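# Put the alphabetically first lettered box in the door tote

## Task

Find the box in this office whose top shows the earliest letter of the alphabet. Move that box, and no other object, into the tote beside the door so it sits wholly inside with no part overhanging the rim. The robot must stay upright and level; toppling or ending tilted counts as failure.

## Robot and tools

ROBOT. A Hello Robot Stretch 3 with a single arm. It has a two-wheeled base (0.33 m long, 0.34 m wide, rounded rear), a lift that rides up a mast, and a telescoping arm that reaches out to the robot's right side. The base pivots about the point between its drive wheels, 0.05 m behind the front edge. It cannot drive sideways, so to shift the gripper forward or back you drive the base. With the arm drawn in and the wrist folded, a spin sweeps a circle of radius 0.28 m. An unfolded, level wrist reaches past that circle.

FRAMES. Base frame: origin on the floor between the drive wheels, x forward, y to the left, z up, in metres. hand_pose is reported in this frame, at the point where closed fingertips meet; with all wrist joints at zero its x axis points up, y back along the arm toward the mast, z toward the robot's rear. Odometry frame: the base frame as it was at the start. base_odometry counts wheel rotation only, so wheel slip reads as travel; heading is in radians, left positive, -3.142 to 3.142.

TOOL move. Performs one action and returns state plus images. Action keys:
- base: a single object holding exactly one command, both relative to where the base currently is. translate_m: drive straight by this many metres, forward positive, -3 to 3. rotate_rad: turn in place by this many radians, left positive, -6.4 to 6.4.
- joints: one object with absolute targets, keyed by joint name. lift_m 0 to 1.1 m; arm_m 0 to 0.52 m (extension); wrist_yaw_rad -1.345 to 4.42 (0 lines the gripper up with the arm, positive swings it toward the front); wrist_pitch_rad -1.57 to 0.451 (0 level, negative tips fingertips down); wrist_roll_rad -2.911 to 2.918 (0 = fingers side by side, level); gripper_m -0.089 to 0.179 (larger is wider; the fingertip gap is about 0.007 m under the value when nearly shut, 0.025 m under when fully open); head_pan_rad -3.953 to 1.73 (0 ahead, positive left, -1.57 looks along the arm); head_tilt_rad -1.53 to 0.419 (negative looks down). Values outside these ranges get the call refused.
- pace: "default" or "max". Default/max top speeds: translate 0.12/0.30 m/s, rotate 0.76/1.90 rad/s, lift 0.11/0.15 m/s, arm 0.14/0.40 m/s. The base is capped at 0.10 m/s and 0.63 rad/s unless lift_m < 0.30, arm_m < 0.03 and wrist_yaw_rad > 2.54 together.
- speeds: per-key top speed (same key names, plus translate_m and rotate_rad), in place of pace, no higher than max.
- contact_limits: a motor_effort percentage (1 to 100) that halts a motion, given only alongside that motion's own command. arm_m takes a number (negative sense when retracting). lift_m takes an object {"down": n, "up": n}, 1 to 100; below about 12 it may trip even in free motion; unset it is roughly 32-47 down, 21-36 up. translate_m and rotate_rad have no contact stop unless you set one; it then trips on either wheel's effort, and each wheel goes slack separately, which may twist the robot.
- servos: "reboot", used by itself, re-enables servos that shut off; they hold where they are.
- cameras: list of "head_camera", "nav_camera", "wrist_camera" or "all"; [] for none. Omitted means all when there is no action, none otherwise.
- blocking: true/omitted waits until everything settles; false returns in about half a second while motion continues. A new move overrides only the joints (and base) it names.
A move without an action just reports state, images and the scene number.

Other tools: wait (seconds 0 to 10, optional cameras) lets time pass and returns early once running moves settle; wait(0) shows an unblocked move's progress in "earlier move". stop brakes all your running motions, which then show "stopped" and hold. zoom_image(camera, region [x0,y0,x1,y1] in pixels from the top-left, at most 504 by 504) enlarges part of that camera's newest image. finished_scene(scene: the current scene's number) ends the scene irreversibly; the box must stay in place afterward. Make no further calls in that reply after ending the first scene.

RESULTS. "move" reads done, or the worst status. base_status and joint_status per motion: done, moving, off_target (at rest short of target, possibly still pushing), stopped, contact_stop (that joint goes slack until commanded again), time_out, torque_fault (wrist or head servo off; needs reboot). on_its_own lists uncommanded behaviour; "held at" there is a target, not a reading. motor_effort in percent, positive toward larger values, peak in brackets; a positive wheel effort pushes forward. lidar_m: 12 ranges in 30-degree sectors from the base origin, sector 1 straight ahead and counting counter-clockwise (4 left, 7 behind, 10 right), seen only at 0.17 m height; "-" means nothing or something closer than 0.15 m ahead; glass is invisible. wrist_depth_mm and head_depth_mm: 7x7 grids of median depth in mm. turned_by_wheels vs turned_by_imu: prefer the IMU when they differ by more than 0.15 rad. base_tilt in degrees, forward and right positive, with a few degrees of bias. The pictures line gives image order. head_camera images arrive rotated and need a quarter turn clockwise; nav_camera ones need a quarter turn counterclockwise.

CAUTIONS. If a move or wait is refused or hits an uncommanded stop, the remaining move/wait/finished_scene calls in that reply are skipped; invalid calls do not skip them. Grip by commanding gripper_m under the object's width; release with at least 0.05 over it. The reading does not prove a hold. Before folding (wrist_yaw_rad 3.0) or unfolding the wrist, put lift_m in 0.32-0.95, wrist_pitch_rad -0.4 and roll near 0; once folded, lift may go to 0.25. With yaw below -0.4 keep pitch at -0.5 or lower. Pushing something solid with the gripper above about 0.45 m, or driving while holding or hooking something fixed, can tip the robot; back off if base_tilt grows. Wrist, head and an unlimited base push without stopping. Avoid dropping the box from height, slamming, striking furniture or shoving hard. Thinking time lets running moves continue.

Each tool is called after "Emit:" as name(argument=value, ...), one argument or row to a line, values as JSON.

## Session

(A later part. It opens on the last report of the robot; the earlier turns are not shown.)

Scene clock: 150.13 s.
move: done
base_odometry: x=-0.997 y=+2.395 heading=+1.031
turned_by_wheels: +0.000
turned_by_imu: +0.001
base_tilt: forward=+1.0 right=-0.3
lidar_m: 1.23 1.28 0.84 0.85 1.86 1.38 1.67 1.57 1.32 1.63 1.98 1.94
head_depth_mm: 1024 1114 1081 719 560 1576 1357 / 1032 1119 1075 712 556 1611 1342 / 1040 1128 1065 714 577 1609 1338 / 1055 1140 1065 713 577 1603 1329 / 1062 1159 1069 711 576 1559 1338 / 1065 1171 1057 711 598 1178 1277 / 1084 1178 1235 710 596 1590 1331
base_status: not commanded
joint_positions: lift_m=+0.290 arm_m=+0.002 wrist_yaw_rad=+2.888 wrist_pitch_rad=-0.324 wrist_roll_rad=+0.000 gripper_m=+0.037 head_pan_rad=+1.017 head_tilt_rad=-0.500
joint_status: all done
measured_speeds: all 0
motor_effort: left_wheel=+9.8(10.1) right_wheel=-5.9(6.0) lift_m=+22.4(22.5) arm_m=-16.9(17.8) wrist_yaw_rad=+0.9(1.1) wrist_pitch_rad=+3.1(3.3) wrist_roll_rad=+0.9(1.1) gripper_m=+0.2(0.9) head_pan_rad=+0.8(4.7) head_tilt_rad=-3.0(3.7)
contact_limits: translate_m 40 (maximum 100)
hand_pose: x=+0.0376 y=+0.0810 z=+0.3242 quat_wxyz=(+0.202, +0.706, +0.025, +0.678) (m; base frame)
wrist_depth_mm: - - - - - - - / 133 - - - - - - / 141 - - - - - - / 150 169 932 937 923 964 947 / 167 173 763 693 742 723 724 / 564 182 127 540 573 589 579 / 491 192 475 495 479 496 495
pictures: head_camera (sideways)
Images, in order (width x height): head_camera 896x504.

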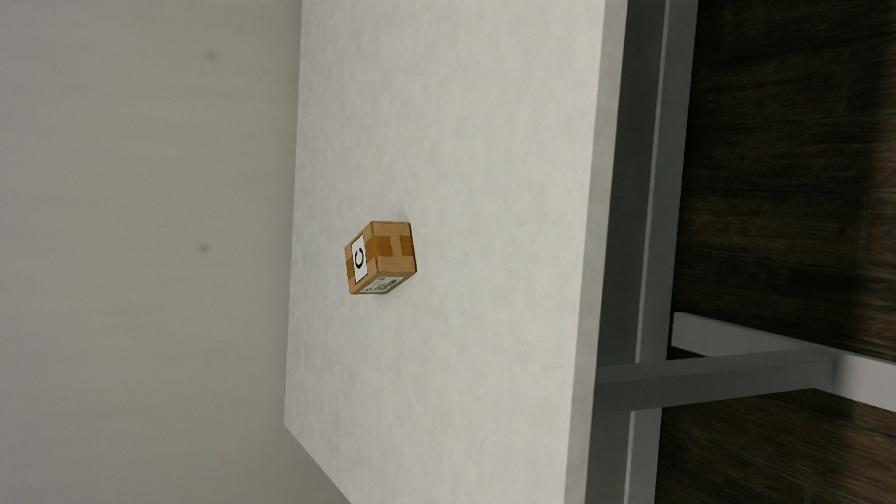

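Emit:
move(
  base={"rotate_rad": 0.9},
  joints={"lift_m": 0.9, "head_pan_rad": -1.5},
  pace="max",
  cameras=[],
)

Emit:
move(
  base={"translate_m": 0.1},
  pace="max",
  cameras=[],
)

Emit:
move(
  base={"rotate_rad": 1.57},
  pace="max",
  cameras=["head_camera", "wrist_camera"],
)

Scene clock: 189.17 s.
move: done
base_odometry: x=-0.997 y=+2.395 heading=+1.931
turned_by_wheels: +0.900
turned_by_imu: +0.898
base_tilt: forward=+0.8 right=-0.2
lidar_m: 1.25 0.84 1.63 1.38 1.67 1.57 1.32 1.63 2.07 1.94 1.24 1.23
head_depth_mm: 1633 1786 1952 2157 2008 1613 1378 / 1649 1775 1949 2169 2013 1600 1377 / 1658 1775 1960 2175 2006 1600 1401 / 1656 1797 1943 2168 2012 1602 - / 1652 1816 1974 2171 1994 1597 1371 / 1678 1792 2003 2194 1967 1598 1334 / 1698 1826 2006 2198 1976 1594 1336
base_status: done
joint_positions: lift_m=+0.900 arm_m=+0.002 wrist_yaw_rad=+2.888 wrist_pitch_rad=-0.325 wrist_roll_rad=+0.000 gripper_m=+0.037 head_pan_rad=-1.502 head_tilt_rad=-0.500
joint_status: all done
measured_speeds: all 0
motor_effort: left_wheel=-8.0(16.0) right_wheel=+9.7(14.4) lift_m=+29.4(32.3) arm_m=-22.8(23.7) wrist_yaw_rad=+0.7(1.5) wrist_pitch_rad=+3.3(3.6) wrist_roll_rad=+0.8(1.1) gripper_m=-0.6(1.6) head_pan_rad=+2.2(4.8) head_tilt_rad=-0.5(3.2)
hand_pose: x=+0.0376 y=+0.0809 z=+0.9341 quat_wxyz=(+0.202, +0.706, +0.026, +0.678) (m; base frame)
wrist_depth_mm: - - - - - - - / 133 - - - - - - / 140 - - - - - - / 150 168 - - - - - / - 172 - - - - - / - 183 128 - - - - / - 193 - - - - -
pictures: none
No camera images: "cameras" was empty.

Scene clock: 191.10 s.
move: done
base_odometry: x=-1.032 y=+2.489 heading=+1.930
turned_by_wheels: +0.000
turned_by_imu: +0.000
base_tilt: forward=+0.8 right=-0.1
lidar_m: 1.15 0.75 1.50 1.38 1.74 1.65 1.42 1.70 2.07 1.92 1.16 1.23
head_depth_mm: 1631 1775 1938 2134 1993 1605 1376 / 1637 1774 1928 2152 2031 1606 1376 / 1652 1776 1951 2166 2003 1603 1403 / 1642 1787 1967 2152 1997 1600 - / 1642 1801 1980 2182 2002 1590 1368 / 1658 1805 1977 2209 2005 1589 1336 / 1686 1812 1950 2216 1980 1589 1336
base_status: done
joint_positions: lift_m=+0.900 arm_m=+0.002 wrist_yaw_rad=+2.888 wrist_pitch_rad=-0.325 wrist_roll_rad=+0.000 gripper_m=+0.037 head_pan_rad=-1.500 head_tilt_rad=-0.500
joint_status: not commanded
measured_speeds: all 0
motor_effort: left_wheel=-1.1(6.0) right_wheel=+11.3(16.1) lift_m=+29.1(29.7) arm_m=-21.2(22.9) wrist_yaw_rad=+0.6(1.2) wrist_pitch_rad=+3.4(3.6) wrist_roll_rad=+0.8(1.2) gripper_m=-0.3(1.0) head_pan_rad=+3.2(4.2) head_tilt_rad=-0.8(2.1)
hand_pose: x=+0.0376 y=+0.0809 z=+0.9341 quat_wxyz=(+0.202, +0.706, +0.026, +0.678) (m; base frame)
wrist_depth_mm: - - - - - - - / 133 - - - - - - / 140 - - - - - 345 / 150 169 - - - - - / - 172 - - - - - / - 182 127 - - - - / - 193 - - - - -
pictures: none
No camera images: "cameras" was empty.

Scene clock: 194.53 s.
move: done
base_odometry: x=-1.032 y=+2.489 heading=-2.783
turned_by_wheels: +1.569
turned_by_imu: +1.564
base_tilt: forward=+0.9 right=-0.1
lidar_m: 1.38 1.75 1.65 1.42 1.70 2.07 1.93 1.16 1.20 1.15 0.75 1.48
head_depth_mm: 959 1037 1087 719 541 474 1384 / 961 1041 1076 720 539 472 1389 / 970 1045 1072 715 537 471 1402 / 963 1048 1066 698 537 471 - / 974 1056 1066 679 535 469 1373 / 974 1055 1055 709 535 1006 1238 / 974 1056 1049 710 533 980 1309
base_status: done
joint_positions: lift_m=+0.900 arm_m=+0.002 wrist_yaw_rad=+2.888 wrist_pitch_rad=-0.325 wrist_roll_rad=+0.000 gripper_m=+0.037 head_pan_rad=-1.500 head_tilt_rad=-0.500
joint_status: not commanded
measured_speeds: all 0
motor_effort: left_wheel=-9.6(15.3) right_wheel=+10.9(15.8) lift_m=+28.5(29.6) arm_m=-23.4(23.6) wrist_yaw_rad=+0.8(1.4) wrist_pitch_rad=+3.3(3.6) wrist_roll_rad=+1.0(1.2) gripper_m=+0.3(1.5) head_pan_rad=+1.7(4.0) head_tilt_rad=+0.2(2.3)
hand_pose: x=+0.0376 y=+0.0809 z=+0.9341 quat_wxyz=(+0.202, +0.706, +0.026, +0.678) (m; base frame)
wrist_depth_mm: - - - - - - - / 133 - - - - - - / 140 - - - - - - / 149 168 - - - - - / - 172 - - - - - / - 182 127 - - - - / - 193 - - - - -
pictures: head_camera (sideways), wrist_camera
Images, in order (width x height): head_camera 896x504, wrist_camera 644x364.

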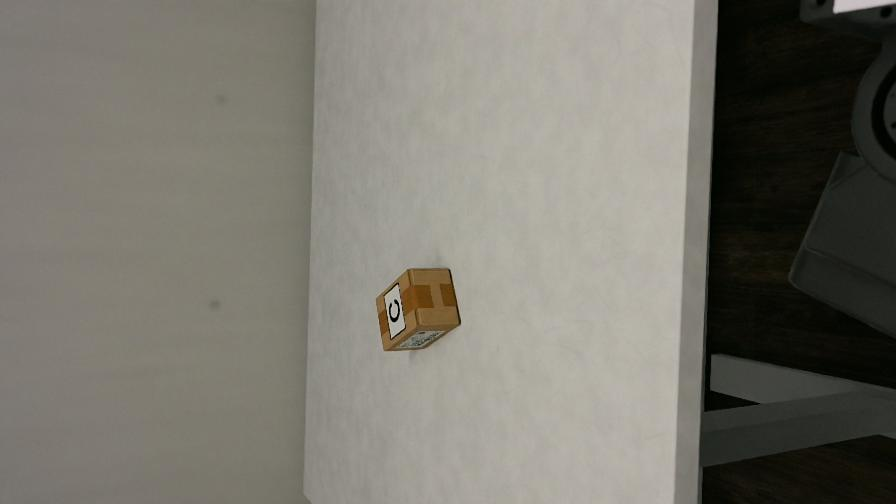

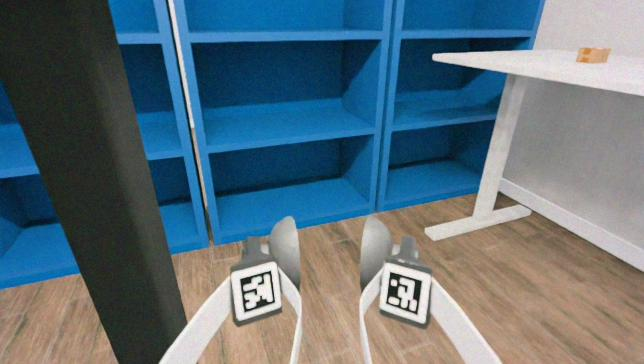

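Emit:
move(
  base={"translate_m": 0.085},
  joints={"wrist_pitch_rad": -0.4, "wrist_yaw_rad": 1.6},
  pace="max",
  cameras=[],
)

Emit:
move(
  joints={"lift_m": 1.08, "head_tilt_rad": -0.6},
  pace="max",
  cameras=[],
)

Emit:
move(
  joints={"wrist_yaw_rad": 0.25, "gripper_m": 0.16, "wrist_pitch_rad": -0.4},
  pace="max",
  cameras=["head_camera", "wrist_camera"],
)

Scene clock: 209.63 s.
move: done
base_odometry: x=-1.112 y=+2.459 heading=-2.784
turned_by_wheels: +0.000
turned_by_imu: +0.001
base_tilt: forward=+1.1 right=-0.1
lidar_m: 1.29 1.77 1.62 1.43 1.76 2.17 2.02 1.23 1.23 1.14 0.72 1.47
head_depth_mm: 950 1028 1089 717 541 459 1453 / 954 1028 1076 720 537 457 - / 951 1042 1071 683 538 470 1373 / 956 1042 1064 678 535 471 1332 / 960 1042 1059 713 533 468 1312 / 963 1037 1049 710 533 468 1254 / 966 1048 1103 707 533 467 1329
base_status: done
joint_positions: lift_m=+0.900 arm_m=+0.002 wrist_yaw_rad=+1.603 wrist_pitch_rad=-0.414 wrist_roll_rad=+0.000 gripper_m=+0.037 head_pan_rad=-1.500 head_tilt_rad=-0.500
joint_status: all done
measured_speeds: all 0
motor_effort: left_wheel=-1.1(6.4) right_wheel=+13.0(15.6) lift_m=+28.2(28.5) arm_m=-22.0(22.5) wrist_yaw_rad=-2.2(7.5) wrist_pitch_rad=+2.4(5.9) wrist_roll_rad=+0.9(1.1) gripper_m=-0.4(1.6) head_pan_rad=+2.2(4.1) head_tilt_rad=-0.1(1.3)
hand_pose: x=+0.2034 y=-0.1395 z=+0.9135 quat_wxyz=(+0.586, +0.598, -0.376, +0.396) (m; base frame)
wrist_depth_mm: - - - - - - - / - - - - - - - / - - - - - - 234 / - - - - - - - / - - - - - - - / - - 127 - - - - / - - - - - - -
pictures: none
No camera images: "cameras" was empty.

Scene clock: 211.63 s.
move: done
base_odometry: x=-1.112 y=+2.459 heading=-2.784
turned_by_wheels: +0.000
turned_by_imu: +0.000
base_tilt: forward=+1.0 right=-0.1
lidar_m: 1.30 1.77 1.62 1.43 1.76 2.17 2.01 1.23 1.23 1.14 0.72 1.47
head_depth_mm: - - - - - 1415 1257 / 947 1041 - - - 1411 1261 / 962 1045 819 603 - - 1221 / 966 1049 739 601 - - 1216 / 969 1056 812 601 - - 1208 / 975 1051 812 622 - - 1212 / 971 1068 900 - - - 1230
base_status: not commanded
joint_positions: lift_m=+1.080 arm_m=+0.002 wrist_yaw_rad=+1.603 wrist_pitch_rad=-0.416 wrist_roll_rad=+0.000 gripper_m=+0.037 head_pan_rad=-1.500 head_tilt_rad=-0.599
joint_status: all done
measured_speeds: all 0
motor_effort: left_wheel=-1.1(1.5) right_wheel=+12.9(13.4) lift_m=+29.5(32.4) arm_m=-21.3(22.2) wrist_yaw_rad=-2.0(2.7) wrist_pitch_rad=+3.0(3.2) wrist_roll_rad=+0.8(1.2) gripper_m=+0.2(1.1) head_pan_rad=+2.0(3.6) head_tilt_rad=-3.3(5.5)
hand_pose: x=+0.2031 y=-0.1396 z=+1.0930 quat_wxyz=(+0.587, +0.599, -0.376, +0.395) (m; base frame)
wrist_depth_mm: - - - - - - - / - - - - - - - / - - - - - - - / - - - - - - - / - - - - - - - / - - 128 - - 355 333 / - - - - - 317 284
pictures: none
No camera images: "cameras" was empty.

Scene clock: 213.40 s.
move: done
base_odometry: x=-1.112 y=+2.459 heading=-2.784
turned_by_wheels: +0.000
turned_by_imu: +0.000
base_tilt: forward=+1.1 right=-0.2
lidar_m: 1.30 1.77 1.62 1.43 1.75 2.16 2.02 1.23 1.23 1.14 0.72 1.46
head_depth_mm: - - - - - - 1212 / 953 - - - - - 1266 / 963 1027 - - - 1449 1264 / 968 1023 740 648 475 1472 1269 / 962 1051 810 599 474 1430 1241 / 970 1048 813 538 488 1375 1237 / 972 1069 808 596 487 1476 1262
base_status: not commanded
joint_positions: lift_m=+1.080 arm_m=+0.002 wrist_yaw_rad=+0.253 wrist_pitch_rad=-0.416 wrist_roll_rad=+0.000 gripper_m=+0.160 head_pan_rad=-1.500 head_tilt_rad=-0.600
joint_status: all done
measured_speeds: all 0
motor_effort: left_wheel=-1.4(1.5) right_wheel=+12.7(13.2) lift_m=+28.4(29.4) arm_m=-21.0(21.7) wrist_yaw_rad=-2.3(8.7) wrist_pitch_rad=+2.7(5.6) wrist_roll_rad=+0.8(1.1) gripper_m=+0.0(94.4) head_pan_rad=+2.8(3.9) head_tilt_rad=-2.9(4.2)
hand_pose: x=+0.0348 y=-0.3642 z=+1.0930 quat_wxyz=(+0.705, +0.233, -0.667, -0.058) (m; base frame)
wrist_depth_mm: - - - - - - - / - - - - - - - / - - - - - - - / - - - 447 - - - / - 397 396 396 396 381 385 / 340 124 330 331 330 120 323 / 113 268 283 285 285 278 109
pictures: head_camera (sideways), wrist_camera
Images, in order (width x height): head_camera 896x504, wrist_camera 644x364.

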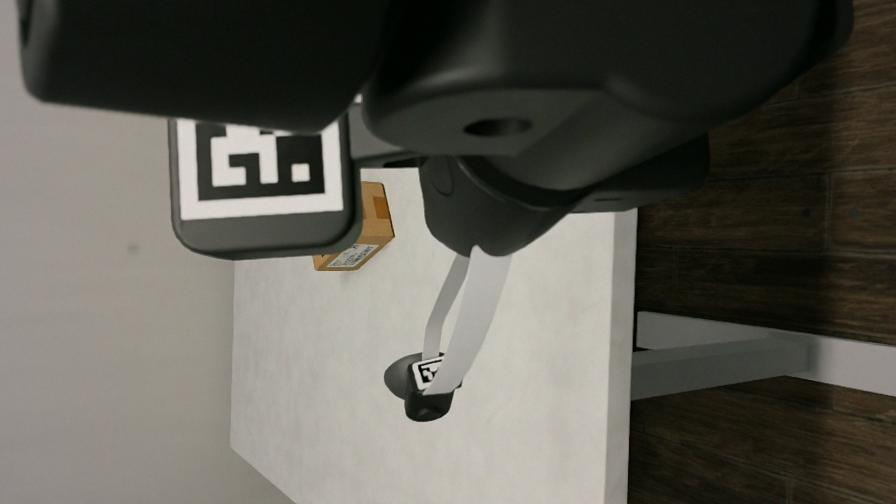

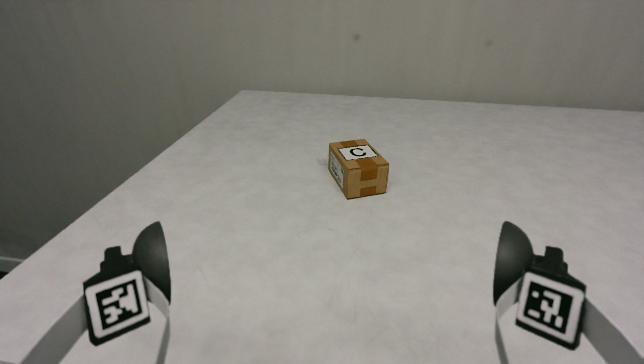

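Emit:
move(
  joints={"arm_m": 0.22, "wrist_yaw_rad": 0.4},
  pace="max",
  cameras=["head_camera", "wrist_camera"],
)

Scene clock: 236.67 s.
move: done
base_odometry: x=-1.112 y=+2.459 heading=-2.784
turned_by_wheels: +0.000
turned_by_imu: +0.001
base_tilt: forward=+0.9 right=-0.2
lidar_m: 1.30 1.77 1.62 1.43 1.75 2.17 2.01 1.23 1.23 1.14 0.72 1.47
head_depth_mm: - 282 781 604 477 1484 1267 / 355 295 356 602 475 1478 1264 / 928 353 387 603 474 1469 1263 / 968 1042 701 599 473 1488 1259 / 966 1045 738 597 473 1430 1234 / 968 1055 809 598 488 1373 1232 / 971 1071 809 596 487 1469 1261
base_status: not commanded
joint_positions: lift_m=+1.080 arm_m=+0.220 wrist_yaw_rad=+0.397 wrist_pitch_rad=-0.417 wrist_roll_rad=+0.000 gripper_m=+0.160 head_pan_rad=-1.500 head_tilt_rad=-0.601
joint_status: all done
measured_speeds: all 0
motor_effort: left_wheel=-1.4(1.6) right_wheel=+12.8(13.4) lift_m=+25.2(26.4) arm_m=+24.5(26.3) wrist_yaw_rad=+3.0(7.8) wrist_pitch_rad=+3.3(3.3) wrist_roll_rad=+0.9(1.0) gripper_m=+0.0(1.2) head_pan_rad=+2.9(3.4) head_tilt_rad=-2.7(3.7)
hand_pose: x=+0.0654 y=-0.5721 z=+1.0930 quat_wxyz=(+0.707, +0.280, -0.649, -0.007) (m; base frame)
wrist_depth_mm: - - - - - - - / - - - - - - - / - - - - - - - / - - - - - - - / - 395 391 376 382 381 396 / 339 125 332 309 288 121 318 / 113 263 281 283 280 275 110
pictures: head_camera (sideways), wrist_camera
Images, in order (width x height): head_camera 896x504, wrist_camera 644x364.

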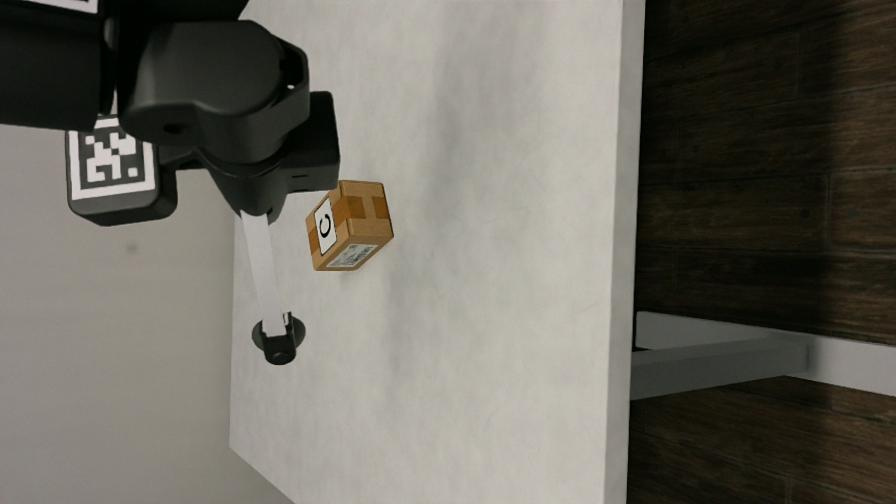

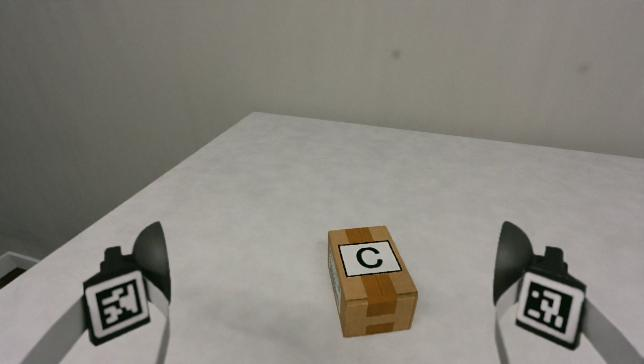

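Emit:
move(
  base={"translate_m": 0.012},
  joints={"arm_m": 0.29, "wrist_yaw_rad": 0.5, "lift_m": 1.03},
  contact_limits={"lift_m": {"down": 15}},
  cameras=["wrist_camera"],
)

Scene clock: 246.73 s.
move: done
base_odometry: x=-1.123 y=+2.455 heading=-2.784
turned_by_wheels: +0.000
turned_by_imu: +0.001
base_tilt: forward=+1.0 right=-0.3
lidar_m: 1.28 1.76 1.61 1.44 1.76 2.18 2.03 1.24 1.22 1.14 0.71 1.46
head_depth_mm: 338 339 743 605 476 1489 1265 / 931 354 378 602 474 1477 1259 / 959 437 440 600 475 1473 1272 / 963 1030 704 599 474 1477 1254 / 967 1047 735 598 473 1398 1234 / 972 1051 809 596 473 1396 1247 / 967 1063 808 595 486 1475 1256
base_status: done
joint_positions: lift_m=+1.030 arm_m=+0.290 wrist_yaw_rad=+0.497 wrist_pitch_rad=-0.417 wrist_roll_rad=+0.000 gripper_m=+0.160 head_pan_rad=-1.500 head_tilt_rad=-0.601
joint_status: all done
measured_speeds: all 0
motor_effort: left_wheel=+2.2(6.6) right_wheel=+8.5(13.5) lift_m=+23.3(23.4) arm_m=+24.3(25.9) wrist_yaw_rad=+3.4(6.5) wrist_pitch_rad=+3.0(3.3) wrist_roll_rad=+0.9(1.1) gripper_m=-0.5(1.1) head_pan_rad=+2.5(3.1) head_tilt_rad=-1.1(2.3)
contact_limits: lift_m down 15 (down: maximum 72; up: maximum 65)
hand_pose: x=+0.0856 y=-0.6324 z=+1.0430 quat_wxyz=(+0.707, +0.312, -0.634, +0.028) (m; base frame)
wrist_depth_mm: - - - - - - - / - - - - - - - / - - - - - - - / - 399 382 385 382 383 383 / 332 318 321 321 319 322 320 / 266 124 266 257 206 123 260 / 114 216 229 227 176 217 109
pictures: wrist_camera
Images, in order (width x height): wrist_camera 644x364.

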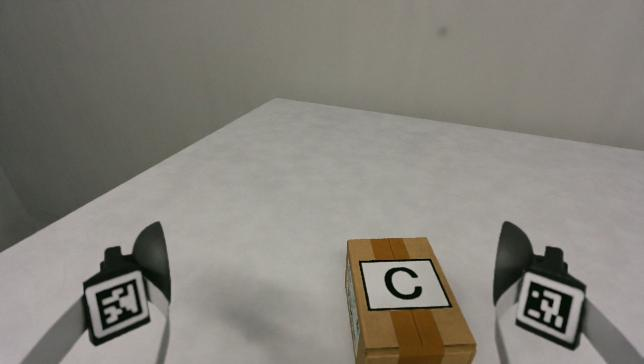

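Emit:
move(
  joints={"arm_m": 0.36, "lift_m": 1.005},
  contact_limits={"lift_m": {"down": 15}},
  cameras=["wrist_camera", "head_camera"],
)

Scene clock: 254.70 s.
move: done
base_odometry: x=-1.123 y=+2.455 heading=-2.784
turned_by_wheels: +0.000
turned_by_imu: +0.001
base_tilt: forward=+1.0 right=-0.1
lidar_m: 1.28 1.76 1.62 1.43 1.77 2.18 2.03 1.24 1.23 1.13 0.71 1.46
head_depth_mm: 929 414 744 601 476 1479 1267 / 958 417 471 601 475 1483 1259 / 965 512 531 602 475 1467 1263 / 964 1041 711 599 473 1472 1260 / 969 1043 773 599 474 1402 1234 / 963 1050 813 598 472 1409 1254 / 974 1065 807 596 486 1463 1261
base_status: not commanded
joint_positions: lift_m=+1.005 arm_m=+0.360 wrist_yaw_rad=+0.497 wrist_pitch_rad=-0.417 wrist_roll_rad=+0.000 gripper_m=+0.160 head_pan_rad=-1.500 head_tilt_rad=-0.601
joint_status: all done
measured_speeds: all 0
motor_effort: left_wheel=+2.3(2.4) right_wheel=+8.6(8.7) lift_m=+20.9(28.8) arm_m=+24.1(26.3) wrist_yaw_rad=+3.0(4.0) wrist_pitch_rad=+3.0(3.3) wrist_roll_rad=+0.8(1.2) gripper_m=-0.1(1.1) head_pan_rad=+1.3(3.0) head_tilt_rad=+0.4(1.3)
contact_limits: lift_m down 15 (down: maximum 72; up: maximum 65)
hand_pose: x=+0.0856 y=-0.7024 z=+1.0180 quat_wxyz=(+0.707, +0.312, -0.634, +0.028) (m; base frame)
wrist_depth_mm: - - - - - - 398 / - - - - - - - / - - 415 417 416 422 - / - 354 354 355 355 358 354 / 282 282 284 283 283 285 286 / 234 124 235 228 236 122 228 / 113 191 201 149 158 197 110
pictures: head_camera (sideways), wrist_camera
Images, in order (width x height): head_camera 896x504, wrist_camera 644x364.

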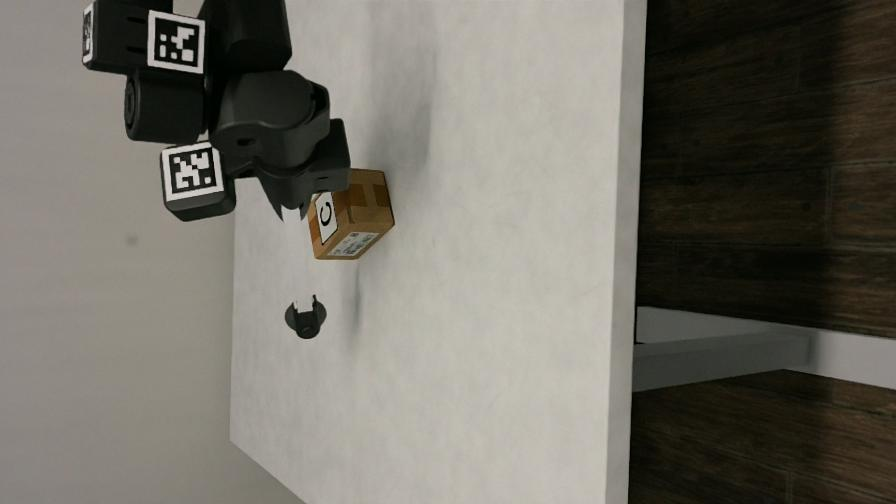

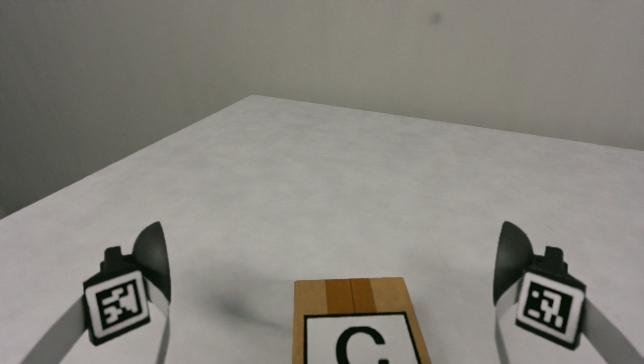

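Emit:
move(
  joints={"arm_m": 0.345},
  cameras=[],
)

Emit:
move(
  joints={"gripper_m": 0.01},
  cameras=["wrist_camera"],
)

Emit:
move(
  joints={"lift_m": 1.08},
  cameras=["wrist_camera"],
)

Scene clock: 261.53 s.
move: done
base_odometry: x=-1.123 y=+2.455 heading=-2.784
turned_by_wheels: +0.000
turned_by_imu: +0.001
base_tilt: forward=+1.0 right=-0.1
lidar_m: 1.28 1.76 1.61 1.43 1.76 2.18 2.03 1.24 1.23 1.14 0.71 1.47
head_depth_mm: 935 390 741 603 476 1470 1271 / 955 403 432 601 475 1474 1261 / 958 497 509 601 474 1478 1261 / 963 1052 702 600 473 1473 1264 / 964 1048 771 598 473 1398 1231 / 970 1053 810 596 473 1404 1256 / 969 1074 805 594 486 1466 1254
base_status: not commanded
joint_positions: lift_m=+1.005 arm_m=+0.345 wrist_yaw_rad=+0.497 wrist_pitch_rad=-0.417 wrist_roll_rad=+0.000 gripper_m=+0.160 head_pan_rad=-1.500 head_tilt_rad=-0.601
joint_status: all done
measured_speeds: all 0
motor_effort: left_wheel=+2.3(2.4) right_wheel=+8.4(8.8) lift_m=+24.0(24.0) arm_m=-22.2(25.3) wrist_yaw_rad=+3.0(3.8) wrist_pitch_rad=+2.6(3.3) wrist_roll_rad=+0.7(1.0) gripper_m=-0.4(1.0) head_pan_rad=+0.9(3.5) head_tilt_rad=+1.0(2.7)
contact_limits: lift_m down 15 (down: maximum 72; up: maximum 65)
hand_pose: x=+0.0856 y=-0.6874 z=+1.0180 quat_wxyz=(+0.707, +0.312, -0.634, +0.028) (m; base frame)
wrist_depth_mm: - - - - - - - / - - - - - - - / - - 413 - 415 418 - / - 352 356 353 357 355 355 / 280 282 285 282 284 284 282 / 234 125 236 180 221 123 228 / 113 190 202 158 150 198 110
pictures: none
No camera images: "cameras" was empty.

Scene clock: 263.57 s.
move: done
base_odometry: x=-1.123 y=+2.455 heading=-2.784
turned_by_wheels: +0.000
turned_by_imu: +0.000
base_tilt: forward=+0.9 right=-0.2
lidar_m: 1.28 1.75 1.62 1.43 1.77 2.18 2.03 1.24 1.23 1.14 0.71 1.46
head_depth_mm: 931 390 744 601 477 1471 1256 / 958 404 431 602 475 1475 1266 / 960 496 509 602 474 1467 1265 / 963 1045 705 598 474 1481 1258 / 966 1052 809 599 475 1400 1233 / 968 1049 811 595 473 1400 1250 / 971 1065 805 597 487 1474 1253
base_status: not commanded
joint_positions: lift_m=+1.005 arm_m=+0.345 wrist_yaw_rad=+0.497 wrist_pitch_rad=-0.417 wrist_roll_rad=+0.000 gripper_m=+0.010 head_pan_rad=-1.500 head_tilt_rad=-0.601
joint_status: all done
measured_speeds: all 0
motor_effort: left_wheel=+2.0(2.4) right_wheel=+8.2(8.7) lift_m=+25.2(25.4) arm_m=-13.7(22.0) wrist_yaw_rad=+3.1(3.6) wrist_pitch_rad=+2.7(3.3) wrist_roll_rad=+0.8(1.1) gripper_m=-0.7(92.8) head_pan_rad=+1.4(3.1) head_tilt_rad=+1.6(3.2)
contact_limits: lift_m down 15 (down: maximum 72; up: maximum 65)
hand_pose: x=+0.0856 y=-0.6874 z=+1.0180 quat_wxyz=(+0.707, +0.312, -0.634, +0.028) (m; base frame)
wrist_depth_mm: - - - - - - - / - - - - - - - / - - 415 - 418 421 - / - 351 355 355 356 360 353 / 284 283 284 151 284 284 285 / 233 235 235 130 222 236 237 / 201 202 190 149 145 203 202
pictures: wrist_camera
Images, in order (width x height): wrist_camera 644x364.

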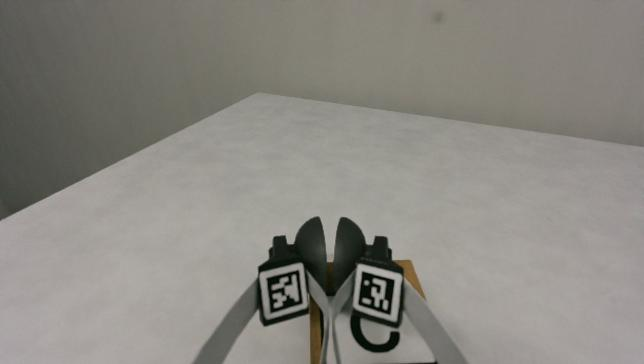

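Scene clock: 265.07 s.
move: done
base_odometry: x=-1.123 y=+2.455 heading=-2.784
turned_by_wheels: +0.000
turned_by_imu: +0.000
base_tilt: forward=+1.0 right=-0.2
lidar_m: 1.28 1.75 1.61 1.44 1.77 2.18 2.02 1.24 1.23 1.14 0.71 1.47
head_depth_mm: 357 1030 820 602 477 1483 1262 / 373 398 819 601 476 1474 1261 / 454 465 814 601 474 1477 1253 / 960 1023 776 599 475 1464 1260 / 965 1051 816 599 472 1406 1237 / 964 1048 809 596 473 1398 1244 / 970 1073 809 594 486 1467 1256
base_status: not commanded
joint_positions: lift_m=+1.080 arm_m=+0.345 wrist_yaw_rad=+0.497 wrist_pitch_rad=-0.417 wrist_roll_rad=+0.000 gripper_m=+0.010 head_pan_rad=-1.500 head_tilt_rad=-0.600
joint_status: all done
measured_speeds: all 0
motor_effort: left_wheel=+2.2(2.4) right_wheel=+8.3(8.7) lift_m=+29.0(32.2) arm_m=-8.1(14.2) wrist_yaw_rad=+3.5(3.6) wrist_pitch_rad=+2.9(3.4) wrist_roll_rad=+0.8(1.1) gripper_m=-0.4(1.3) head_pan_rad=+0.8(2.5) head_tilt_rad=+2.8(3.8)
hand_pose: x=+0.0856 y=-0.6874 z=+1.0930 quat_wxyz=(+0.707, +0.312, -0.634, +0.028) (m; base frame)
wrist_depth_mm: - - - - - - - / - - - - - - - / - - - - - - - / - - - - - - - / - 390 392 149 393 393 393 / 329 328 311 130 318 331 331 / 280 289 266 282 227 282 283
pictures: wrist_camera
Images, in order (width x height): wrist_camera 644x364.

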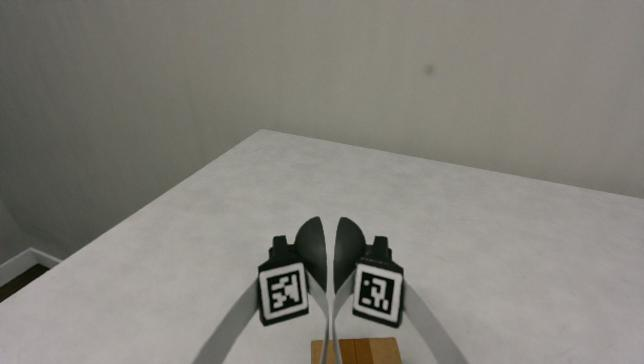

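Emit:
move(
  joints={"gripper_m": 0.16},
  cameras=[],
)

Emit:
move(
  joints={"lift_m": 0.983, "arm_m": 0.35},
  speeds={"lift_m": 0.06},
  contact_limits={"lift_m": {"down": 14}},
  cameras=["wrist_camera"],
)

Scene clock: 273.73 s.
move: done
base_odometry: x=-1.123 y=+2.455 heading=-2.784
turned_by_wheels: +0.000
turned_by_imu: +0.001
base_tilt: forward=+0.9 right=-0.1
lidar_m: 1.28 1.75 1.62 1.44 1.76 2.18 2.03 1.24 1.23 1.14 0.71 1.46
head_depth_mm: 356 1034 823 603 476 1481 1265 / 373 398 820 602 476 1474 1260 / 454 467 816 600 475 1479 1264 / 965 1027 775 601 474 1481 1254 / 965 1031 813 597 473 1407 1239 / 968 1055 811 597 472 1400 1251 / 970 1062 807 597 486 1458 1252
base_status: not commanded
joint_positions: lift_m=+1.080 arm_m=+0.345 wrist_yaw_rad=+0.497 wrist_pitch_rad=-0.417 wrist_roll_rad=+0.000 gripper_m=+0.160 head_pan_rad=-1.500 head_tilt_rad=-0.600
joint_status: all done
measured_speeds: all 0
motor_effort: left_wheel=+2.1(2.4) right_wheel=+8.6(8.7) lift_m=+20.4(21.5) arm_m=+11.9(11.9) wrist_yaw_rad=+3.0(3.8) wrist_pitch_rad=+2.8(3.2) wrist_roll_rad=+0.8(1.1) gripper_m=+0.7(93.1) head_pan_rad=+1.5(2.3) head_tilt_rad=+1.7(3.7)
hand_pose: x=+0.0856 y=-0.6874 z=+1.0930 quat_wxyz=(+0.707, +0.312, -0.634, +0.028) (m; base frame)
wrist_depth_mm: - - - - - - - / - - - - - - - / - - - - - - - / - - - - - - - / - 393 390 396 378 383 395 / 351 125 325 327 330 121 320 / 113 265 281 282 281 272 110
pictures: none
No camera images: "cameras" was empty.

Scene clock: 275.93 s.
move: done
base_odometry: x=-1.123 y=+2.455 heading=-2.784
turned_by_wheels: +0.000
turned_by_imu: +0.000
base_tilt: forward=+1.0 right=-0.1
lidar_m: 1.28 1.75 1.62 1.44 1.76 2.18 2.02 1.23 1.22 1.14 0.71 1.47
head_depth_mm: 952 396 438 604 477 1489 1266 / 956 417 443 602 477 1481 1266 / 957 1014 512 601 475 1478 1267 / 958 1050 768 600 475 1459 1264 / 967 1050 815 598 473 1409 1237 / 967 1048 808 598 472 1403 1246 / 975 1068 808 595 487 1482 1261
base_status: not commanded
joint_positions: lift_m=+0.983 arm_m=+0.350 wrist_yaw_rad=+0.497 wrist_pitch_rad=-0.417 wrist_roll_rad=+0.000 gripper_m=+0.160 head_pan_rad=-1.500 head_tilt_rad=-0.600
joint_status: all done
measured_speeds: all 0
motor_effort: left_wheel=+2.3(2.4) right_wheel=+8.5(8.9) lift_m=+20.7(22.5) arm_m=+23.7(26.4) wrist_yaw_rad=+3.1(3.6) wrist_pitch_rad=+2.6(3.3) wrist_roll_rad=+0.9(1.1) gripper_m=-1.0(1.3) head_pan_rad=+2.1(2.3) head_tilt_rad=+2.1(3.3)
contact_limits: lift_m down 14 (down: maximum 72; up: maximum 65)
hand_pose: x=+0.0856 y=-0.6924 z=+0.9960 quat_wxyz=(+0.707, +0.312, -0.634, +0.028) (m; base frame)
wrist_depth_mm: - - - - - - - / - - - - - - - / - 387 391 389 392 391 393 / 327 313 314 315 315 315 316 / 249 250 249 261 251 251 251 / 208 125 209 152 152 123 202 / 114 168 178 130 125 174 110
pictures: wrist_camera
Images, in order (width x height): wrist_camera 644x364.

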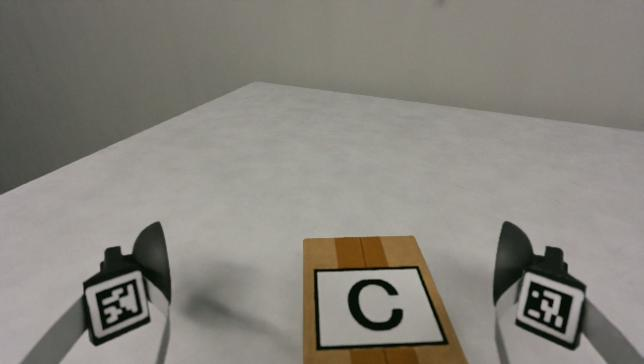

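Emit:
move(
  base={"translate_m": -0.025},
  joints={"arm_m": 0.324},
  cameras=["wrist_camera"],
)

Emit:
move(
  joints={"gripper_m": 0.01},
  cameras=["wrist_camera"],
)

Emit:
move(
  joints={"lift_m": 1.08},
  cameras=["wrist_camera"],
)

Scene clock: 283.53 s.
move: done
base_odometry: x=-1.100 y=+2.464 heading=-2.784
turned_by_wheels: +0.000
turned_by_imu: +0.001
base_tilt: forward=+0.8 right=-0.3
lidar_m: 1.31 1.78 1.62 1.43 1.75 2.16 2.00 1.22 1.23 1.14 0.72 1.47
head_depth_mm: 964 377 407 605 477 1474 1263 / 959 398 419 602 476 1490 1269 / 962 1013 489 580 474 1491 1260 / 964 1046 707 601 475 1483 1256 / 966 1049 813 601 474 1464 1235 / 970 1062 811 599 488 1171 1239 / 971 1056 809 597 486 1478 1259
base_status: done
joint_positions: lift_m=+0.983 arm_m=+0.324 wrist_yaw_rad=+0.497 wrist_pitch_rad=-0.417 wrist_roll_rad=+0.000 gripper_m=+0.160 head_pan_rad=-1.500 head_tilt_rad=-0.600
joint_status: all done
measured_speeds: all 0
motor_effort: left_wheel=-7.6(10.8) right_wheel=-3.1(7.6) lift_m=+24.8(24.8) arm_m=-21.6(24.6) wrist_yaw_rad=+3.1(3.7) wrist_pitch_rad=+2.8(3.1) wrist_roll_rad=+0.8(1.0) gripper_m=+0.9(1.3) head_pan_rad=+1.2(2.1) head_tilt_rad=+1.8(3.1)
contact_limits: lift_m down 14 (down: maximum 72; up: maximum 65)
hand_pose: x=+0.0856 y=-0.6664 z=+0.9960 quat_wxyz=(+0.707, +0.312, -0.634, +0.028) (m; base frame)
wrist_depth_mm: - - - - - - - / - - - - - - - / - 392 390 398 394 396 398 / 327 313 312 314 315 314 317 / 249 250 251 176 242 252 251 / 208 125 208 147 158 123 203 / 113 168 179 136 141 175 110
pictures: wrist_camera
Images, in order (width x height): wrist_camera 644x364.

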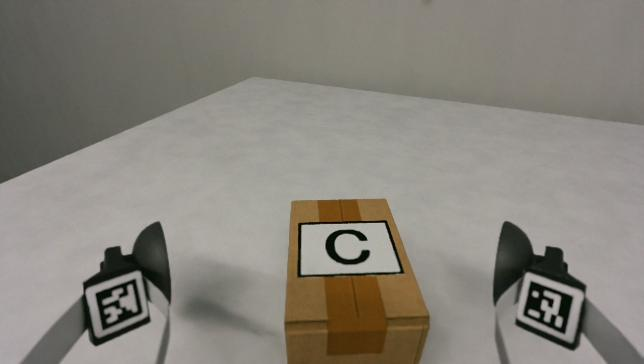

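Scene clock: 285.57 s.
move: done
base_odometry: x=-1.100 y=+2.464 heading=-2.784
turned_by_wheels: +0.000
turned_by_imu: +0.000
base_tilt: forward=+1.0 right=+0.0
lidar_m: 1.31 1.78 1.63 1.43 1.75 2.15 2.00 1.22 1.23 1.14 0.72 1.47
head_depth_mm: 958 377 407 603 477 1476 1268 / 962 399 419 604 477 1472 1269 / 963 1017 491 579 475 1483 1261 / 963 1043 701 601 476 1471 1262 / 963 1046 814 598 474 1456 1235 / 964 1057 814 597 487 1173 1232 / 973 1057 807 596 487 1467 1257
base_status: not commanded
joint_positions: lift_m=+0.983 arm_m=+0.324 wrist_yaw_rad=+0.497 wrist_pitch_rad=-0.419 wrist_roll_rad=+0.000 gripper_m=+0.011 head_pan_rad=-1.500 head_tilt_rad=-0.600
joint_status: all done
measured_speeds: all 0
motor_effort: left_wheel=-7.6(7.9) right_wheel=-2.3(2.9) lift_m=+30.2(31.1) arm_m=-15.0(22.0) wrist_yaw_rad=+3.1(3.5) wrist_pitch_rad=+3.2(3.5) wrist_roll_rad=+0.9(1.1) gripper_m=-18.6(98.7) head_pan_rad=+0.6(2.1) head_tilt_rad=+1.8(2.8)
contact_limits: lift_m down 14 (down: maximum 72; up: maximum 65)
hand_pose: x=+0.0854 y=-0.6662 z=+0.9955 quat_wxyz=(+0.707, +0.313, -0.634, +0.027) (m; base frame)
wrist_depth_mm: - - - - - - - / - - - - - - - / - 389 386 391 394 391 394 / 327 306 313 309 313 314 313 / 249 248 249 175 233 250 252 / 208 208 130 146 128 208 208 / 178 179 173 140 146 178 179
pictures: wrist_camera
Images, in order (width x height): wrist_camera 644x364.

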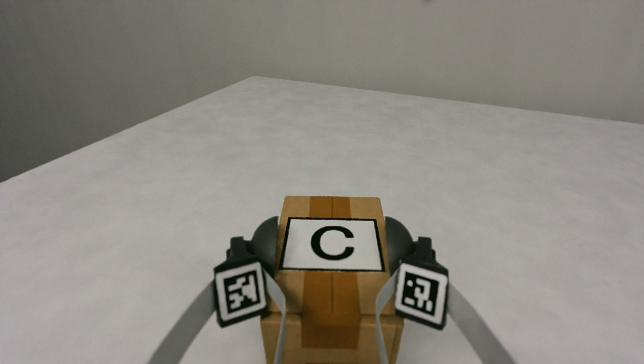

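Scene clock: 287.27 s.
move: done
base_odometry: x=-1.100 y=+2.464 heading=-2.784
turned_by_wheels: +0.000
turned_by_imu: +0.000
base_tilt: forward=+0.9 right=-0.1
lidar_m: 1.31 1.78 1.62 1.43 1.75 2.15 2.00 1.22 1.23 1.14 0.72 1.47
head_depth_mm: 342 371 822 603 477 1489 1262 / 355 375 821 604 476 1493 1265 / 438 444 777 601 476 1466 1260 / 964 1026 742 601 474 1477 1268 / 967 1051 809 600 473 1457 1244 / 970 1053 810 597 488 1162 1234 / 970 1057 808 598 488 1473 1256
base_status: not commanded
joint_positions: lift_m=+1.080 arm_m=+0.324 wrist_yaw_rad=+0.497 wrist_pitch_rad=-0.423 wrist_roll_rad=+0.000 gripper_m=+0.011 head_pan_rad=-1.500 head_tilt_rad=-0.600
joint_status: all done
measured_speeds: all 0
motor_effort: left_wheel=-7.6(7.9) right_wheel=-2.5(2.7) lift_m=+30.0(33.5) arm_m=-9.2(15.2) wrist_yaw_rad=+2.6(3.8) wrist_pitch_rad=+3.8(4.4) wrist_roll_rad=+0.9(1.1) gripper_m=-19.0(19.5) head_pan_rad=+0.0(2.4) head_tilt_rad=+1.7(3.1)
hand_pose: x=+0.0852 y=-0.6657 z=+1.0915 quat_wxyz=(+0.707, +0.314, -0.633, +0.026) (m; base frame)
wrist_depth_mm: - - - - - - - / - - - - - - - / - - - - - - - / - - - - - - - / - 390 378 176 182 391 391 / 324 322 129 146 128 326 327 / 278 284 271 140 146 272 281
pictures: wrist_camera
Images, in order (width x height): wrist_camera 644x364.

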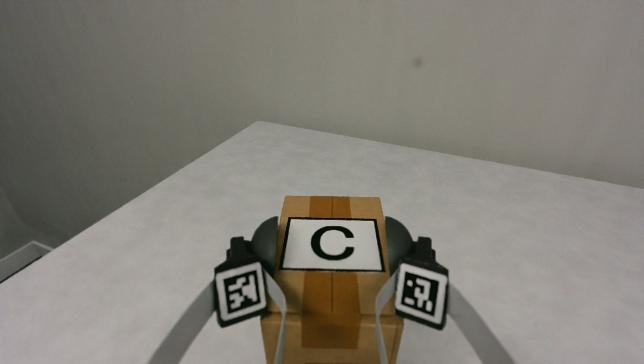

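Emit:
move(
  joints={"arm_m": 0.0, "head_pan_rad": 0.0, "head_tilt_rad": -0.5},
  speeds={"arm_m": 0.25},
  cameras=[],
)

Emit:
move(
  joints={"wrist_yaw_rad": 1.7},
  cameras=[],
)

Emit:
move(
  joints={"lift_m": 0.9},
  pace="max",
  cameras=[],
)

Emit:
move(
  joints={"wrist_yaw_rad": 2.65},
  cameras=["wrist_camera", "head_camera"],
)

Scene clock: 302.03 s.
move: done
base_odometry: x=-1.100 y=+2.464 heading=-2.784
turned_by_wheels: +0.000
turned_by_imu: +0.001
base_tilt: forward=+1.1 right=+0.0
lidar_m: 1.31 1.78 1.63 1.43 1.75 2.15 2.00 1.22 1.23 1.14 0.72 1.47
head_depth_mm: 1509 1647 1804 1973 2016 1611 1337 / 1495 1636 1771 1974 2018 1616 1341 / 1506 1624 1206 1956 1979 1605 1341 / 1488 1615 1205 1893 1825 1583 1339 / 1487 1609 1194 1960 1965 1596 1335 / 1491 1606 1110 1943 1977 1573 1335 / 1494 1593 1189 1955 1992 1598 1331
base_status: not commanded
joint_positions: lift_m=+1.080 arm_m=+0.002 wrist_yaw_rad=+0.497 wrist_pitch_rad=-0.424 wrist_roll_rad=+0.000 gripper_m=+0.011 head_pan_rad=+0.005 head_tilt_rad=-0.499
joint_status: all done
joint sent to its limit — arm_m, lower limit.
measured_speeds: all 0
motor_effort: left_wheel=-7.6(7.8) right_wheel=-2.7(2.9) lift_m=+23.1(23.1) arm_m=-23.1(26.6) wrist_yaw_rad=+3.3(3.7) wrist_pitch_rad=+3.9(4.4) wrist_roll_rad=+0.6(1.0) gripper_m=-17.7(19.6) head_pan_rad=-3.2(4.8) head_tilt_rad=+2.0(4.7)
hand_pose: x=+0.0852 y=-0.3434 z=+1.0914 quat_wxyz=(+0.707, +0.314, -0.633, +0.026) (m; base frame)
wrist_depth_mm: - - - - - - - / - - - - - - - / - - - - - - - / - - - - - - - / - 389 377 175 175 398 391 / - 335 129 146 128 327 328 / - - 281 139 146 273 280
pictures: none
No camera images: "cameras" was empty.

Scene clock: 303.63 s.
move: done
base_odometry: x=-1.100 y=+2.464 heading=-2.784
turned_by_wheels: +0.000
turned_by_imu: +0.000
base_tilt: forward=+1.0 right=-0.2
lidar_m: 1.31 1.78 1.63 1.43 1.75 2.15 2.00 1.22 1.23 1.14 0.72 1.47
head_depth_mm: 1509 1634 1800 1982 2005 1649 1318 / 1509 1642 1757 1955 2034 1597 1341 / 1503 1628 1209 1966 2005 1612 1342 / 1494 1632 1200 1895 1868 1600 1330 / 1481 1614 1203 1966 1988 1593 1329 / 1479 1607 1110 1943 1989 1597 1338 / 1467 1601 1190 1935 1983 1584 1332
base_status: not commanded
joint_positions: lift_m=+1.080 arm_m=+0.002 wrist_yaw_rad=+1.696 wrist_pitch_rad=-0.424 wrist_roll_rad=+0.000 gripper_m=+0.011 head_pan_rad=+0.001 head_tilt_rad=-0.499
joint_status: all done
measured_speeds: all 0
motor_effort: left_wheel=-7.5(7.8) right_wheel=-2.3(2.9) lift_m=+24.6(24.6) arm_m=-23.2(23.6) wrist_yaw_rad=+3.9(7.3) wrist_pitch_rad=+3.9(4.6) wrist_roll_rad=+0.7(1.3) gripper_m=-18.7(19.5) head_pan_rad=-2.6(4.2) head_tilt_rad=+2.3(3.9)
hand_pose: x=+0.2006 y=-0.1188 z=+1.0914 quat_wxyz=(+0.569, +0.617, -0.345, +0.420) (m; base frame)
wrist_depth_mm: - - - - - - - / - - - - - - - / - - - - - - - / - - - - - - - / - - - 176 - - - / - - 129 146 127 - 327 / - - - 140 147 - 289
pictures: none
No camera images: "cameras" was empty.

Scene clock: 305.63 s.
move: done
base_odometry: x=-1.100 y=+2.464 heading=-2.784
turned_by_wheels: +0.000
turned_by_imu: +0.000
base_tilt: forward=+1.0 right=-0.1
lidar_m: 1.31 1.79 1.63 1.43 1.75 2.15 2.00 1.21 1.23 1.14 0.72 1.47
head_depth_mm: 1516 1652 1793 1992 2009 1616 1332 / 1500 1631 1766 1990 2005 1593 1338 / 1508 1633 1210 1965 2013 1603 1339 / 1497 1632 1204 1891 1861 1589 1330 / 1481 1621 1204 1957 2015 1586 1334 / 1487 1598 1117 1933 1965 1599 1340 / 1480 1607 1183 1932 1983 1600 1344
base_status: not commanded
joint_positions: lift_m=+0.900 arm_m=+0.002 wrist_yaw_rad=+1.697 wrist_pitch_rad=-0.425 wrist_roll_rad=+0.000 gripper_m=+0.011 head_pan_rad=+0.000 head_tilt_rad=-0.499
joint_status: all done
measured_speeds: all 0
motor_effort: left_wheel=-7.6(7.8) right_wheel=-2.5(2.9) lift_m=+22.4(24.2) arm_m=-22.9(23.5) wrist_yaw_rad=+3.9(4.2) wrist_pitch_rad=+4.0(4.6) wrist_roll_rad=+0.8(1.0) gripper_m=-18.9(19.4) head_pan_rad=-3.7(4.5) head_tilt_rad=+0.8(2.9)
hand_pose: x=+0.2004 y=-0.1188 z=+0.9112 quat_wxyz=(+0.569, +0.617, -0.345, +0.420) (m; base frame)
wrist_depth_mm: - - - - - - - / - - - - - - - / - - - - - - 265 / - - - - - - - / - - - 175 - - - / - - 129 146 127 - - / - - - 140 146 - -
pictures: none
No camera images: "cameras" was empty.

Scene clock: 307.10 s.
move: done
base_odometry: x=-1.100 y=+2.464 heading=-2.784
turned_by_wheels: +0.000
turned_by_imu: +0.000
base_tilt: forward=+0.9 right=-0.1
lidar_m: 1.31 1.78 1.62 1.43 1.74 2.16 2.00 1.22 1.22 1.14 0.72 1.47
head_depth_mm: 1517 1635 1811 1991 1985 1600 1347 / 1515 1626 1761 1998 2017 1592 1341 / 1500 1645 1207 1963 2017 1603 1336 / 1489 1624 1211 1888 1876 1588 1342 / 1475 1617 1197 1938 1981 1602 1340 / 1483 1604 1118 1940 1982 1587 1341 / 1480 1609 1186 1938 1986 1581 1332
base_status: not commanded
joint_positions: lift_m=+0.900 arm_m=+0.002 wrist_yaw_rad=+2.646 wrist_pitch_rad=-0.425 wrist_roll_rad=+0.000 gripper_m=+0.011 head_pan_rad=+0.000 head_tilt_rad=-0.499
joint_status: all done
measured_speeds: all 0
motor_effort: left_wheel=-7.4(7.8) right_wheel=-2.6(3.0) lift_m=+24.3(24.6) arm_m=-22.3(23.1) wrist_yaw_rad=+4.0(6.5) wrist_pitch_rad=+4.3(4.7) wrist_roll_rad=+0.8(1.2) gripper_m=-19.4(19.6) head_pan_rad=-4.1(4.1) head_tilt_rad=+1.1(2.4)
hand_pose: x=+0.0850 y=+0.0499 z=+0.9112 quat_wxyz=(+0.314, +0.706, -0.025, +0.634) (m; base frame)
wrist_depth_mm: - - - - - - - / - - - - - - - / - - - - - - - / - - - - - - - / - - - 175 - - - / - - 129 147 127 - - / 193 - - 139 146 - -
pictures: head_camera (sideways), wrist_camera
Images, in order (width x height): head_camera 896x504, wrist_camera 644x364.

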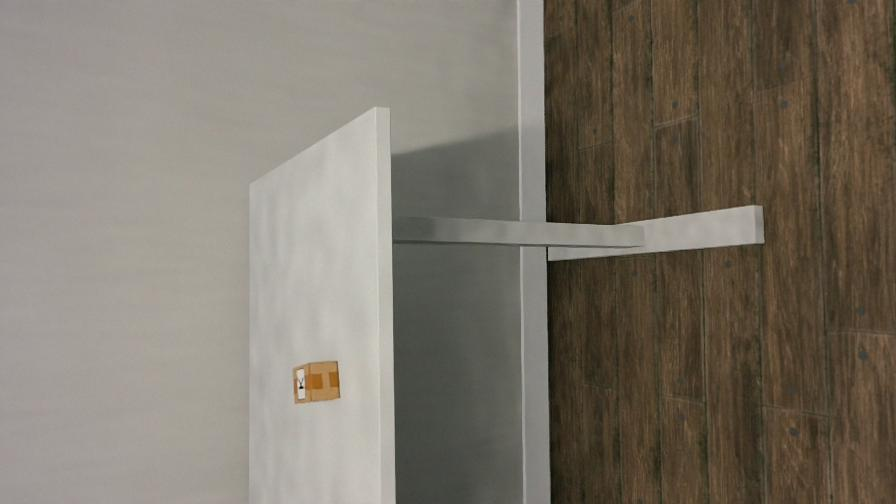

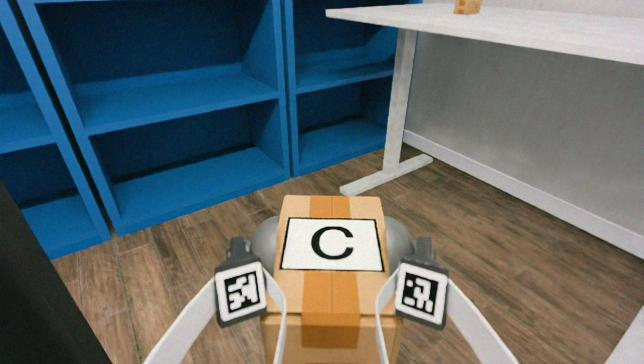

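Emit:
move(
  base={"rotate_rad": 2.648},
  joints={"lift_m": 0.285},
  pace="max",
  cameras=[],
)

Emit:
move(
  base={"translate_m": 1.97},
  speeds={"translate_m": 0.3},
  contact_limits={"translate_m": 45},
  cameras=["head_camera", "wrist_camera"],
)

Scene clock: 315.43 s.
move: done
base_odometry: x=-1.100 y=+2.464 heading=-0.136
turned_by_wheels: +2.648
turned_by_imu: +2.639
base_tilt: forward=+0.8 right=-0.3
lidar_m: 2.15 1.99 1.22 1.22 1.14 0.72 1.47 1.31 1.79 1.63 1.43 1.74
head_depth_mm: 2451 2717 2994 2651 1955 1610 1343 / 2288 2537 2820 2690 2004 1604 1337 / 2172 2357 2616 2638 1988 1588 1333 / 2031 2198 2415 2503 2003 1598 1342 / 1930 2085 2251 2410 1991 1590 1332 / 1813 1959 2139 2301 1989 1587 1331 / 1724 1883 2002 2177 1968 1581 1331
base_status: done
joint_positions: lift_m=+0.285 arm_m=+0.002 wrist_yaw_rad=+2.647 wrist_pitch_rad=-0.425 wrist_roll_rad=+0.000 gripper_m=+0.011 head_pan_rad=+0.000 head_tilt_rad=-0.499
joint_status: all done
measured_speeds: all 0
motor_effort: left_wheel=-7.9(15.4) right_wheel=+8.0(15.0) lift_m=+22.4(26.8) arm_m=-22.2(23.8) wrist_yaw_rad=+3.3(4.2) wrist_pitch_rad=+4.6(4.7) wrist_roll_rad=+0.8(1.1) gripper_m=-18.7(20.2) head_pan_rad=-2.6(4.5) head_tilt_rad=-0.3(1.6)
hand_pose: x=+0.0849 y=+0.0499 z=+0.2961 quat_wxyz=(+0.314, +0.706, -0.024, +0.634) (m; base frame)
wrist_depth_mm: - - - - - - - / - - - - - - - / - - - - - - - / 772 754 771 773 757 753 751 / 617 614 614 176 565 613 624 / 486 518 129 146 127 513 515 / 192 457 269 140 147 444 437
pictures: none
No camera images: "cameras" was empty.

Scene clock: 324.90 s.
move: done
base_odometry: x=+0.852 y=+2.196 heading=-0.136
turned_by_wheels: +0.000
turned_by_imu: -0.001
base_tilt: forward=+1.0 right=-0.2
lidar_m: 0.45 0.42 0.43 0.54 1.17 1.92 2.57 2.37 0.61 0.70 2.46 0.68
head_depth_mm: 476 526 592 673 777 926 1129 / 446 490 544 613 698 816 978 / 419 456 505 561 635 731 855 / 395 429 468 520 581 658 758 / 373 404 439 483 535 600 682 / 354 381 413 451 495 552 623 / 336 361 390 423 464 511 570
base_status: done
joint_positions: lift_m=+0.285 arm_m=+0.002 wrist_yaw_rad=+2.647 wrist_pitch_rad=-0.425 wrist_roll_rad=+0.000 gripper_m=+0.011 head_pan_rad=+0.000 head_tilt_rad=-0.499
joint_status: not commanded
measured_speeds: all 0
motor_effort: left_wheel=+8.7(12.5) right_wheel=+3.1(18.3) lift_m=+30.4(31.2) arm_m=-13.9(22.5) wrist_yaw_rad=+3.4(4.1) wrist_pitch_rad=+4.3(4.9) wrist_roll_rad=+0.8(1.2) gripper_m=-17.9(19.7) head_pan_rad=-2.2(4.2) head_tilt_rad=-1.7(3.6)
contact_limits: translate_m 45 (maximum 100)
hand_pose: x=+0.0849 y=+0.0499 z=+0.2961 quat_wxyz=(+0.314, +0.706, -0.024, +0.634) (m; base frame)
wrist_depth_mm: - 540 482 432 379 347 313 / - - 534 462 413 363 337 / - - 559 512 443 394 352 / 746 733 - 524 485 423 371 / 613 620 611 175 175 446 400 / 216 515 129 146 125 - 413 / 193 450 267 139 147 444 428
pictures: head_camera (sideways), wrist_camera
Images, in order (width x height): head_camera 896x504, wrist_camera 644x364.

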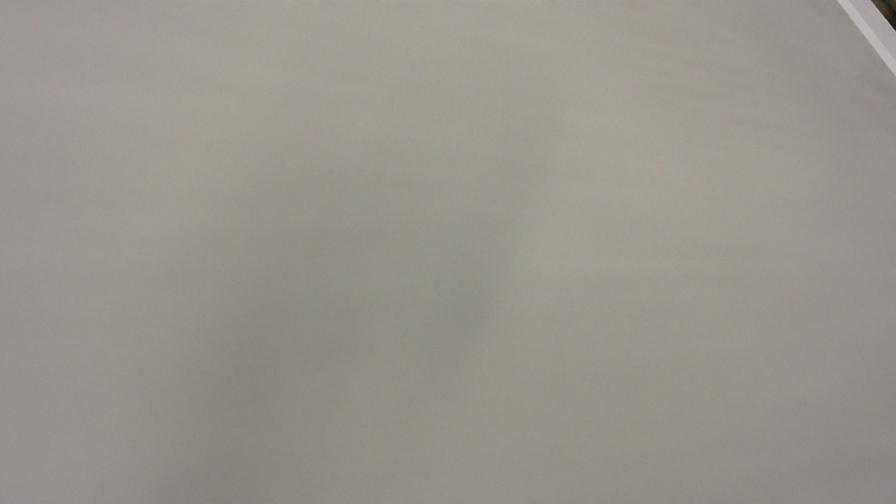

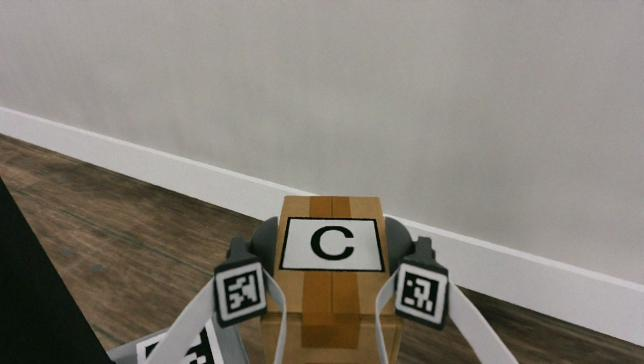

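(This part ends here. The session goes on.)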